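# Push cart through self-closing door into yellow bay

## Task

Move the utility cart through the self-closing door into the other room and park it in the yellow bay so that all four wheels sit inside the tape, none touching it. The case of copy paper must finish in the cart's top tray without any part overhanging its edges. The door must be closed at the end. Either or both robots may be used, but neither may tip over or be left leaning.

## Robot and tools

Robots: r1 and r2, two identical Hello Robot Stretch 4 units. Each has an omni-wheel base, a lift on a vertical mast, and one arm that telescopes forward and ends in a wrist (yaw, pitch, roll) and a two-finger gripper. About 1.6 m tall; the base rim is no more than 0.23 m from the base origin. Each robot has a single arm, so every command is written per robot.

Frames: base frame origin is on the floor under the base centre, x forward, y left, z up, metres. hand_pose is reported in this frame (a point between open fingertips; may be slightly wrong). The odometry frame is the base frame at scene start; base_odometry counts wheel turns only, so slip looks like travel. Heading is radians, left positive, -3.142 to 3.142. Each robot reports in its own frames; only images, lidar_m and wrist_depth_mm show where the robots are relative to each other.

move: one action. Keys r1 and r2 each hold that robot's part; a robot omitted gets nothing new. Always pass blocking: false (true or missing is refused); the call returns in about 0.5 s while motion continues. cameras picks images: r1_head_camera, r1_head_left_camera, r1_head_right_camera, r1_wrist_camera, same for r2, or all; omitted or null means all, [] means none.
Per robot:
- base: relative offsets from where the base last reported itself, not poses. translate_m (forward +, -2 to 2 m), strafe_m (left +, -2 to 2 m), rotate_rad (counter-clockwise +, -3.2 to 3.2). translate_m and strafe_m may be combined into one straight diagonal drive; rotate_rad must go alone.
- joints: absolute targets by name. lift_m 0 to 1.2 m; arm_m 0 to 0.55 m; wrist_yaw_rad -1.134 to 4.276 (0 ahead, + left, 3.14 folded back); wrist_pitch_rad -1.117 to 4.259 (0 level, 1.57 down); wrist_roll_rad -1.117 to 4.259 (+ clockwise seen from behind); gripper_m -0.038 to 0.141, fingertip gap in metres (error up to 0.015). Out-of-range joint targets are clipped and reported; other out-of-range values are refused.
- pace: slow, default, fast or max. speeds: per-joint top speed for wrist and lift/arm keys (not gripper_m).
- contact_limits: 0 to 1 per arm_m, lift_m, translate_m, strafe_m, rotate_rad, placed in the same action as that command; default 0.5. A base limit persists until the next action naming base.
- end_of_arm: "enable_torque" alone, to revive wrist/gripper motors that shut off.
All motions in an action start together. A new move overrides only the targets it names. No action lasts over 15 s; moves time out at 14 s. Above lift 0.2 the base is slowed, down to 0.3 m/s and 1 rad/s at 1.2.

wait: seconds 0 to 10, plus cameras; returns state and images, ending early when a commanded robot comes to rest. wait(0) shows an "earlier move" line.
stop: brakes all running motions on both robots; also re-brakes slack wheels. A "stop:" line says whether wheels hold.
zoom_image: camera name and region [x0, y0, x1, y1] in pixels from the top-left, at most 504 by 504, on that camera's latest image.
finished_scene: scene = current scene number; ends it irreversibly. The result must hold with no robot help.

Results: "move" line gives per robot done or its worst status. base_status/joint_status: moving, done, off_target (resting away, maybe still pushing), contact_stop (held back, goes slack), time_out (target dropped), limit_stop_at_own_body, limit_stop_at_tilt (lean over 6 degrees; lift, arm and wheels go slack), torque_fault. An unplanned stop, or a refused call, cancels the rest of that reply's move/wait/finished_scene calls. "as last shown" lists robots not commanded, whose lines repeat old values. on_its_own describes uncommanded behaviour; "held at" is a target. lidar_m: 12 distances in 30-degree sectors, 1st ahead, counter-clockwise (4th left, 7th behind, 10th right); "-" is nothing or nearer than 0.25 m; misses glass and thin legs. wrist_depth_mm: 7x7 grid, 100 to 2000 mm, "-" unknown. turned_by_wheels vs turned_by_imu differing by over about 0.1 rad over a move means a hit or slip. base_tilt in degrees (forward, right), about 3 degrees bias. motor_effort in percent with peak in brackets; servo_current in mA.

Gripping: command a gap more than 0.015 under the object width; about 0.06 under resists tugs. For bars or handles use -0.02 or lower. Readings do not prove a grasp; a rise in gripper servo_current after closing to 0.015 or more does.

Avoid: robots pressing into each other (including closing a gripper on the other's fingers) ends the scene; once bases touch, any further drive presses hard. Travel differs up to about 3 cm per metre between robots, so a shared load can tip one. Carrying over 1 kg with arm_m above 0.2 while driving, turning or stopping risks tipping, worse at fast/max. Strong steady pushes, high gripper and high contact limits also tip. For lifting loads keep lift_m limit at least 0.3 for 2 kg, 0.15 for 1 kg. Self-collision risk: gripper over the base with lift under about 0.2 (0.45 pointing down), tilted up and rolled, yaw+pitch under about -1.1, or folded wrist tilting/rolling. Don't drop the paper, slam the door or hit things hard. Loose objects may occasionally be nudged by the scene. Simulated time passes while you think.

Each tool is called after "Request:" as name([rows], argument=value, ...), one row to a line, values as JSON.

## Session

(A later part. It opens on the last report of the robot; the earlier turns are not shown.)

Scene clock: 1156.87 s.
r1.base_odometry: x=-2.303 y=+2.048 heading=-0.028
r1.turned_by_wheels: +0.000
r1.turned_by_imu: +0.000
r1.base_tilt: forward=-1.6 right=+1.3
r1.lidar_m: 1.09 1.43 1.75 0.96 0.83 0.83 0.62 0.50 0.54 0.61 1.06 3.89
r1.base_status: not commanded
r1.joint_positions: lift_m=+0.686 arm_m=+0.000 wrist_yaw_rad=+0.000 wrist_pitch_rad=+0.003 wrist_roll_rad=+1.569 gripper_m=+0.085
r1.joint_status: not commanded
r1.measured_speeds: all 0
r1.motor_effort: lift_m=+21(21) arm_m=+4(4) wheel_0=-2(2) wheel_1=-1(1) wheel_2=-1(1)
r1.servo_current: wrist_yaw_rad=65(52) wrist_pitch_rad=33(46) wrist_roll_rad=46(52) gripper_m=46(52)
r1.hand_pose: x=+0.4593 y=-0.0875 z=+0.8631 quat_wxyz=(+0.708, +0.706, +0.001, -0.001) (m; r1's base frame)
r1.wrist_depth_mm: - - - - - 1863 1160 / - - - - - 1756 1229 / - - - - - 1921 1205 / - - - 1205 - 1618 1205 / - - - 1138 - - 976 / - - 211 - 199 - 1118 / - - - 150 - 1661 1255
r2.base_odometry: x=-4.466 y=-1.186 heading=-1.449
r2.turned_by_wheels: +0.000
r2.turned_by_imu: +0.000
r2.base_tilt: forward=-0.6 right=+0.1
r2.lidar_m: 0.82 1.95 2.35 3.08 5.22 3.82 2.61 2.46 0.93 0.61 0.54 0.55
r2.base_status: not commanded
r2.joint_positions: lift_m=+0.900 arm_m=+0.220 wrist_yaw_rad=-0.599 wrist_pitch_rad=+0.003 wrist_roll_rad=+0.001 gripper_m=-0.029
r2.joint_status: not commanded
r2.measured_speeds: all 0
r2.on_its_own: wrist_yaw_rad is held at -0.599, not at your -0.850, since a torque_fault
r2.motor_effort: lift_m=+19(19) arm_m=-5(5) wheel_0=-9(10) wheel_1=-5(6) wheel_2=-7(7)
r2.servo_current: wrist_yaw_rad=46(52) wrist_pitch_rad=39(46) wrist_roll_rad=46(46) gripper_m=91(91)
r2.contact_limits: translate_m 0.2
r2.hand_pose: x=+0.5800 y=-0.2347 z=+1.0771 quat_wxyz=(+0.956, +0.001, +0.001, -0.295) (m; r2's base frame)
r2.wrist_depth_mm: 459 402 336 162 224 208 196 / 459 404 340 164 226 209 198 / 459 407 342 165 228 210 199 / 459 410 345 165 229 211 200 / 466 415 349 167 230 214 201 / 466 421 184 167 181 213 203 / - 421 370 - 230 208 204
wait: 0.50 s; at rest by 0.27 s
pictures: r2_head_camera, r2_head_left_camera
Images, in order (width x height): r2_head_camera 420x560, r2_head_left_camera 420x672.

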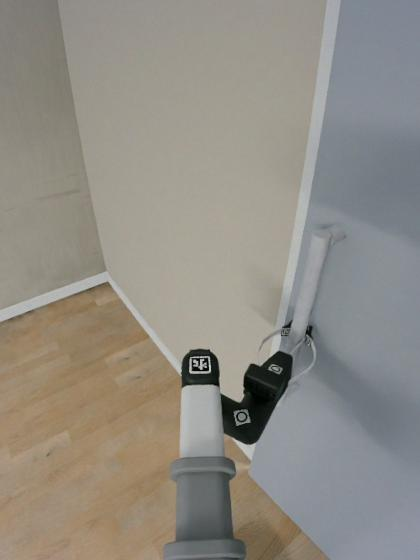

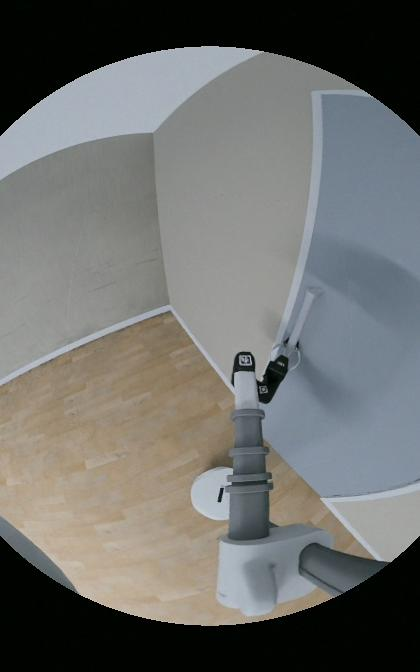

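Request:
move(r2={"joints":{"gripper_m":0.085}}, blocking=false, cameras=[])

Request:
wait(seconds=3, cameras=[])

Request:
move(r2={"base":{"translate_m":-0.2,"strafe_m":0.136},"pace":"slow"}, blocking=false, cameras=[])

Request:
wait(seconds=6, cameras=["r2_head_camera","r2_head_left_camera"])

Request:
move(r1={"base":{"rotate_rad":-1.0}}, blocking=false, cameras=[])

Request:
wait(seconds=4, cameras=["r1_head_right_camera","r1_head_left_camera"])

Request:
zoom_image(camera="r2_head_left_camera", region=[200, 40, 420, 560])

Scene clock: 1167.77 s.
move: r2 moving
r1: as last shown
r1.lidar_m: 1.10 1.40 1.72 0.95 0.82 0.82 0.60 0.53 0.50 0.60 1.05 3.89
r1.servo_current: wrist_yaw_rad=59(59) wrist_pitch_rad=46(46) wrist_roll_rad=59(59) gripper_m=39(46)
r1.wrist_depth_mm: - - - - - 1863 1160 / - - - - - 1708 1205 / - - - - - 1921 1229 / - - - 1205 - 1618 1182 / - - - 1160 - - 960 / - - 211 - 199 - 1138 / - - - 150 - 1708 1255
r2.base_odometry: x=-4.466 y=-1.186 heading=-1.449
r2.turned_by_wheels: +0.000
r2.turned_by_imu: +0.001
r2.base_tilt: forward=-0.6 right=+0.1
r2.lidar_m: 0.80 1.93 2.34 3.11 5.22 3.82 2.63 2.46 0.91 0.60 0.54 0.57
r2.base_status: not commanded
r2.joint_positions: lift_m=+0.900 arm_m=+0.220 wrist_yaw_rad=-0.599 wrist_pitch_rad=+0.003 wrist_roll_rad=+0.001 gripper_m=-0.003
r2.joint_status: gripper_m moving
r2.measured_speeds: all 0
r2.on_its_own: wrist_yaw_rad is held at -0.599, not at your -0.850, since a torque_fault
r2.motor_effort: lift_m=+19(19) arm_m=-5(5) wheel_0=-9(10) wheel_1=-5(6) wheel_2=-7(7)
r2.servo_current: wrist_yaw_rad=39(52) wrist_pitch_rad=46(46) wrist_roll_rad=59(59) gripper_m=104(104)
r2.contact_limits: translate_m 0.2
r2.hand_pose: x=+0.5800 y=-0.2347 z=+1.0771 quat_wxyz=(+0.956, +0.001, +0.001, -0.295) (m; r2's base frame)
r2.wrist_depth_mm: 455 407 338 167 227 211 200 / 462 402 338 168 229 212 202 / 455 410 342 169 231 213 202 / 469 410 345 168 232 215 204 / 469 418 349 172 234 216 204 / 469 418 186 174 183 216 206 / - 424 349 - 235 213 206
pictures: none
No camera images: "cameras" was empty.

Scene clock: 1169.10 s.
earlier move: r2 done
r1.base_odometry: x=-2.303 y=+2.048 heading=-0.028
r1.turned_by_wheels: +0.000
r1.turned_by_imu: +0.000
r1.base_tilt: forward=-1.6 right=+1.2
r1.lidar_m: 1.11 1.42 1.71 0.93 0.83 0.82 0.63 0.51 0.52 0.59 1.07 3.89
r1.base_status: not commanded
r1.joint_positions: lift_m=+0.686 arm_m=+0.000 wrist_yaw_rad=+0.000 wrist_pitch_rad=+0.003 wrist_roll_rad=+1.569 gripper_m=+0.085
r1.joint_status: not commanded
r1.measured_speeds: all 0
r1.motor_effort: lift_m=+21(21) arm_m=+4(4) wheel_0=-2(2) wheel_1=-1(2) wheel_2=-1(1)
r1.servo_current: wrist_yaw_rad=39(78) wrist_pitch_rad=39(52) wrist_roll_rad=39(59) gripper_m=46(46)
r1.hand_pose: x=+0.4593 y=-0.0875 z=+0.8631 quat_wxyz=(+0.708, +0.706, +0.001, -0.001) (m; r1's base frame)
r1.wrist_depth_mm: - - - - - 1863 1138 / - - - - - 1756 1205 / - - - - - 1921 1229 / - - - 1229 - 1618 1182 / - - - 1138 - - 960 / - - 211 - 199 - 1138 / - - - 151 - 1708 1281
r2.base_odometry: x=-4.466 y=-1.186 heading=-1.448
r2.turned_by_wheels: +0.001
r2.turned_by_imu: +0.001
r2.base_tilt: forward=-0.6 right=+0.1
r2.lidar_m: 0.82 1.98 2.34 3.10 5.22 3.81 2.61 2.45 0.91 0.63 0.58 0.61
r2.base_status: not commanded
r2.joint_positions: lift_m=+0.900 arm_m=+0.220 wrist_yaw_rad=-0.599 wrist_pitch_rad=+0.003 wrist_roll_rad=+0.001 gripper_m=+0.085
r2.joint_status: all done
r2.measured_speeds: all 0
r2.on_its_own: wrist_yaw_rad is held at -0.599, not at your -0.850, since a torque_fault
r2.motor_effort: lift_m=+19(19) arm_m=-5(5) wheel_0=-3(10) wheel_1=-4(6) wheel_2=-6(7)
r2.servo_current: wrist_yaw_rad=39(59) wrist_pitch_rad=46(46) wrist_roll_rad=39(59) gripper_m=46(111)
r2.contact_limits: translate_m 0.2
r2.hand_pose: x=+0.5800 y=-0.2347 z=+1.0771 quat_wxyz=(+0.956, +0.001, +0.001, -0.295) (m; r2's base frame)
r2.wrist_depth_mm: 462 407 340 320 286 264 248 / 466 410 345 322 287 265 248 / 473 413 345 325 289 267 251 / 466 415 366 327 290 270 252 / 469 421 368 329 286 271 253 / 473 424 196 330 192 270 253 / - 439 382 - 293 266 256
wait: 1.33 of 3 s (r2 has come to rest)
pictures: none
No camera images: "cameras" was empty.

Scene clock: 1169.60 s.
move: r2 moving
r1: as last shown
r1.base_tilt: forward=-1.6 right=+1.3
r1.lidar_m: 1.10 1.43 1.74 0.96 0.80 0.82 0.60 0.52 0.49 0.61 1.06 3.89
r1.motor_effort: lift_m=+20(21) arm_m=+4(4) wheel_0=-1(2) wheel_1=-1(1) wheel_2=-1(1)
r1.servo_current: wrist_yaw_rad=46(65) wrist_pitch_rad=46(46) wrist_roll_rad=46(59) gripper_m=39(46)
r1.wrist_depth_mm: - - - - - 1863 1118 / - - - - - 1808 1229 / - - - - - 1863 1229 / - - - 1182 - 1618 1205 / - - - 1160 - - 960 / - - 211 - 199 - 1160 / - - - 150 - 1708 1255
r2.base_odometry: x=-4.460 y=-1.174 heading=-1.448
r2.turned_by_wheels: +0.000
r2.turned_by_imu: +0.000
r2.base_tilt: forward=-0.7 right=+0.1
r2.lidar_m: 0.84 1.99 2.34 3.10 5.19 3.80 2.61 2.44 0.97 0.65 0.60 0.63
r2.base_status: translate_m moving; strafe_m moving
r2.joint_positions: lift_m=+0.900 arm_m=+0.220 wrist_yaw_rad=-0.599 wrist_pitch_rad=+0.003 wrist_roll_rad=+0.001 gripper_m=+0.085
r2.joint_status: not commanded
r2.measured_speeds: translate_m=-0.045 strafe_m=+0.031 rotate_rad=+0.000 lift_m=+0.000 arm_m=+0.000 wrist_yaw_rad=+0.000 wrist_pitch_rad=+0.000 wrist_roll_rad=+0.000
r2.on_its_own: wrist_yaw_rad is held at -0.599, not at your -0.850, since a torque_fault
r2.motor_effort: lift_m=+19(19) arm_m=-5(5) wheel_0=-11(11) wheel_1=+4(6) wheel_2=+10(10)
r2.servo_current: wrist_yaw_rad=39(46) wrist_pitch_rad=46(52) wrist_roll_rad=52(59) gripper_m=52(59)
r2.hand_pose: x=+0.5800 y=-0.2347 z=+1.0771 quat_wxyz=(+0.956, +0.001, +0.001, -0.295) (m; r2's base frame)
r2.wrist_depth_mm: 473 421 370 332 297 277 256 / 473 424 375 332 300 276 258 / 477 427 377 336 301 278 259 / - 430 379 338 301 279 262 / - 439 362 342 297 281 262 / - 442 196 343 189 278 264 / - 455 394 - 303 274 263
pictures: none
No camera images: "cameras" was empty.

Scene clock: 1172.70 s.
earlier move: r2 done
r1.base_odometry: x=-2.303 y=+2.048 heading=-0.028
r1.turned_by_wheels: +0.000
r1.turned_by_imu: +0.000
r1.base_tilt: forward=-1.6 right=+1.3
r1.lidar_m: 1.09 1.42 1.71 0.95 0.81 0.81 0.63 0.51 0.53 0.62 1.07 3.88
r1.base_status: not commanded
r1.joint_positions: lift_m=+0.686 arm_m=+0.000 wrist_yaw_rad=+0.000 wrist_pitch_rad=+0.003 wrist_roll_rad=+1.569 gripper_m=+0.085
r1.joint_status: not commanded
r1.measured_speeds: all 0
r1.motor_effort: lift_m=+21(21) arm_m=+4(4) wheel_0=-2(3) wheel_1=-1(2) wheel_2=-1(1)
r1.servo_current: wrist_yaw_rad=52(72) wrist_pitch_rad=39(52) wrist_roll_rad=52(65) gripper_m=46(52)
r1.hand_pose: x=+0.4593 y=-0.0875 z=+0.8631 quat_wxyz=(+0.708, +0.706, +0.001, -0.001) (m; r1's base frame)
r1.wrist_depth_mm: - - - - - 1808 1138 / - - - - - 1756 1229 / - - - - - 1863 1255 / - - - 1205 - 1576 1205 / - - - 1160 - - 976 / - - 211 - 199 - 1138 / - - - 150 - 1708 1281
r2.base_odometry: x=-4.356 y=-0.971 heading=-1.448
r2.turned_by_wheels: +0.000
r2.turned_by_imu: +0.000
r2.base_tilt: forward=-0.6 right=+0.1
r2.lidar_m: 1.12 2.37 2.43 3.21 5.00 3.68 2.52 2.36 1.27 0.88 0.81 0.83
r2.base_status: done
r2.joint_positions: lift_m=+0.900 arm_m=+0.220 wrist_yaw_rad=-0.599 wrist_pitch_rad=+0.003 wrist_roll_rad=+0.001 gripper_m=+0.085
r2.joint_status: not commanded
r2.measured_speeds: all 0
r2.on_its_own: wrist_yaw_rad is held at -0.599, not at your -0.850, since a torque_fault
r2.motor_effort: lift_m=+19(19) arm_m=-5(5) wheel_0=-5(11) wheel_1=+3(7) wheel_2=+6(10)
r2.servo_current: wrist_yaw_rad=46(59) wrist_pitch_rad=46(52) wrist_roll_rad=46(59) gripper_m=52(59)
r2.hand_pose: x=+0.5800 y=-0.2347 z=+1.0771 quat_wxyz=(+0.956, +0.001, +0.001, -0.295) (m; r2's base frame)
r2.wrist_depth_mm: - - - 559 - - - / - - - 569 - - - / - - - 569 - - - / - - - 574 - - - / - - - 574 - - - / - - 190 580 185 - - / - - - - - - -
wait: 3.10 of 6 s (r2 has come to rest)
pictures: r2_head_camera, r2_head_left_camera
Images, in order (width x height): r2_head_camera 420x560, r2_head_left_camera 420x672.

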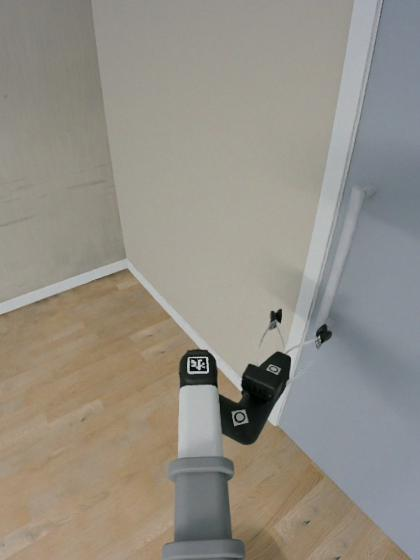

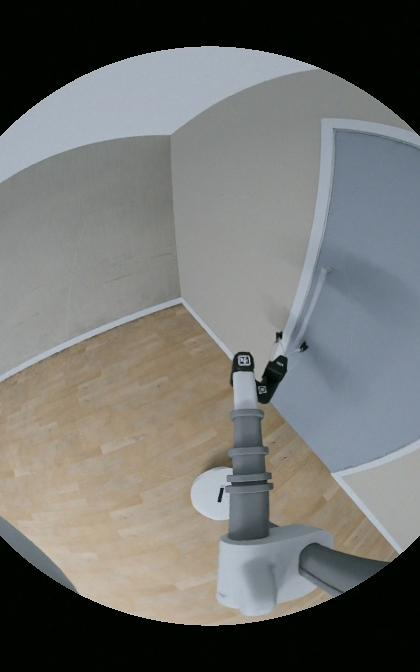

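Scene clock: 1173.20 s.
move: r1 moving
r1.base_odometry: x=-2.303 y=+2.048 heading=-0.280
r1.turned_by_wheels: -0.252
r1.turned_by_imu: -0.253
r1.base_tilt: forward=-1.6 right=+1.3
r1.lidar_m: 1.20 1.11 2.25 1.17 0.86 0.81 0.76 0.55 0.52 0.53 0.79 2.13
r1.base_status: rotate_rad moving
r1.joint_positions: lift_m=+0.686 arm_m=+0.000 wrist_yaw_rad=+0.000 wrist_pitch_rad=+0.003 wrist_roll_rad=+1.569 gripper_m=+0.085
r1.joint_status: not commanded
r1.measured_speeds: translate_m=-0.001 strafe_m=+0.000 rotate_rad=-0.973 lift_m=+0.000 arm_m=+0.000 wrist_yaw_rad=+0.000 wrist_pitch_rad=+0.000 wrist_roll_rad=+0.000
r1.motor_effort: lift_m=+21(21) arm_m=+4(4) wheel_0=+7(7) wheel_1=+6(8) wheel_2=+7(7)
r1.servo_current: wrist_yaw_rad=33(59) wrist_pitch_rad=46(52) wrist_roll_rad=52(65) gripper_m=39(46)
r1.hand_pose: x=+0.4593 y=-0.0875 z=+0.8631 quat_wxyz=(+0.708, +0.706, +0.001, -0.001) (m; r1's base frame)
r1.wrist_depth_mm: - - - - - 1708 1255 / - - - - - 1661 1229 / - - - - - 1983 1182 / - - - - - 1808 1255 / - - - - - - 1255 / - - 211 1138 194 - 1182 / - - - 150 - 147 -
r2: as last shown
r2.base_tilt: forward=-0.6 right=+0.0
r2.lidar_m: 1.12 2.37 2.45 3.20 4.97 3.68 2.51 2.36 1.24 0.87 0.80 0.84
r2.on_its_own: wrist_yaw_rad is held at -0.599, not at your -0.850, since a torque_fault
r2.motor_effort: lift_m=+19(19) arm_m=-5(5) wheel_0=-5(6) wheel_1=+4(4) wheel_2=+5(6)
r2.servo_current: wrist_yaw_rad=39(52) wrist_pitch_rad=39(46) wrist_roll_rad=52(59) gripper_m=52(59)
r2.wrist_depth_mm: - - - 564 - - - / - - - 569 - - - / - - - 569 - - - / - - - 569 - - - / - - - 574 - - - / - - 190 574 184 - - / - - - - - - -
pictures: none
No camera images: "cameras" was empty.

Scene clock: 1174.40 s.
earlier move: r1 done
r1.base_odometry: x=-2.303 y=+2.048 heading=-1.028
r1.turned_by_wheels: -0.747
r1.turned_by_imu: -0.752
r1.base_tilt: forward=-1.6 right=+1.3
r1.lidar_m: 1.34 1.55 1.09 2.24 1.57 0.91 0.82 0.83 0.62 0.51 0.50 0.64
r1.base_status: done
r1.joint_positions: lift_m=+0.686 arm_m=+0.000 wrist_yaw_rad=+0.000 wrist_pitch_rad=+0.003 wrist_roll_rad=+1.569 gripper_m=+0.085
r1.joint_status: not commanded
r1.measured_speeds: all 0
r1.motor_effort: lift_m=+21(21) arm_m=+4(4) wheel_0=+3(8) wheel_1=+2(8) wheel_2=+1(8)
r1.servo_current: wrist_yaw_rad=52(59) wrist_pitch_rad=46(52) wrist_roll_rad=39(65) gripper_m=39(46)
r1.hand_pose: x=+0.4593 y=-0.0875 z=+0.8631 quat_wxyz=(+0.708, +0.706, +0.001, -0.001) (m; r1's base frame)
r1.wrist_depth_mm: - - - - - - - / - - - - - - - / - - - - - - 1182 / - - - - - 1618 1229 / - - - - - 1808 1229 / - - 211 - 200 1618 1229 / - - - 150 - 1808 1255
r2.base_odometry: x=-4.356 y=-0.971 heading=-1.448
r2.turned_by_wheels: +0.000
r2.turned_by_imu: +0.000
r2.base_tilt: forward=-0.7 right=+0.1
r2.lidar_m: 1.12 2.36 2.45 3.20 5.00 3.68 2.47 2.36 1.25 0.87 0.80 0.82
r2.base_status: not commanded
r2.joint_positions: lift_m=+0.900 arm_m=+0.220 wrist_yaw_rad=-0.599 wrist_pitch_rad=+0.003 wrist_roll_rad=+0.001 gripper_m=+0.085
r2.joint_status: not commanded
r2.measured_speeds: all 0
r2.on_its_own: wrist_yaw_rad is held at -0.599, not at your -0.850, since a torque_fault
r2.motor_effort: lift_m=+19(19) arm_m=-5(5) wheel_0=-5(6) wheel_1=+4(4) wheel_2=+6(6)
r2.servo_current: wrist_yaw_rad=39(52) wrist_pitch_rad=39(52) wrist_roll_rad=39(65) gripper_m=46(59)
r2.hand_pose: x=+0.5800 y=-0.2347 z=+1.0771 quat_wxyz=(+0.956, +0.001, +0.001, -0.295) (m; r2's base frame)
r2.wrist_depth_mm: - - - 559 - - - / - - - 559 - - - / - - - 569 - - - / - - - 574 - - - / - - - 580 - - - / - - 190 574 185 - - / - - - - - - -
wait: 1.20 of 4 s (r1 has come to rest)
pictures: r1_head_left_camera, r1_head_right_camera
Images, in order (width x height): r1_head_left_camera 420x672, r1_head_right_camera 420x672.

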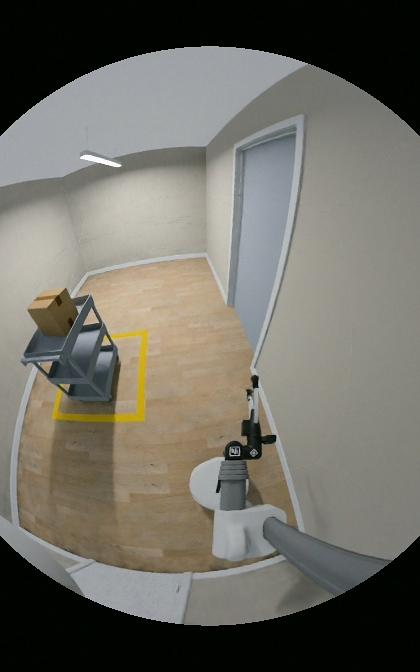

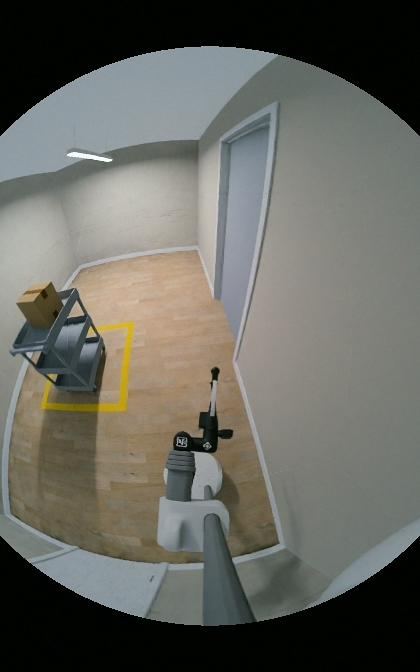

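This scene's latest camera images include none from r2_head_left_camera. They are from: r1_head_left_camera, r1_head_right_camera. r2_head_left_camera's image comes with the result of a call that names it in "cameras".

Request:
zoom_image(camera="r1_head_left_camera", region=[10, 280, 170, 440])

Request:
zoom_image(camera="r1_head_left_camera", region=[200, 100, 330, 380])

Scaled by 3.150 from the camera's 420x672 image, which has a finer 600x960 frame.

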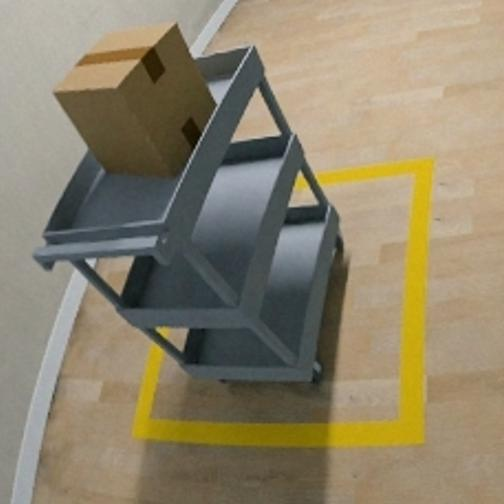

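Scaled by 1.800 from the camera's 420x672 image, which has a finer 600x960 frame.

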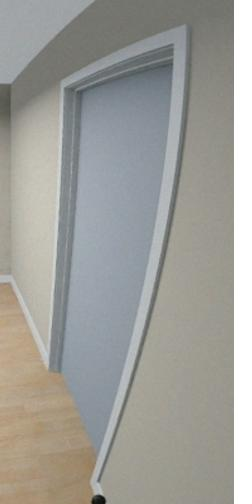

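All inside, box within edges, door shut.

Request:
finished_scene(scene=2)

The scene is finished: the task was done.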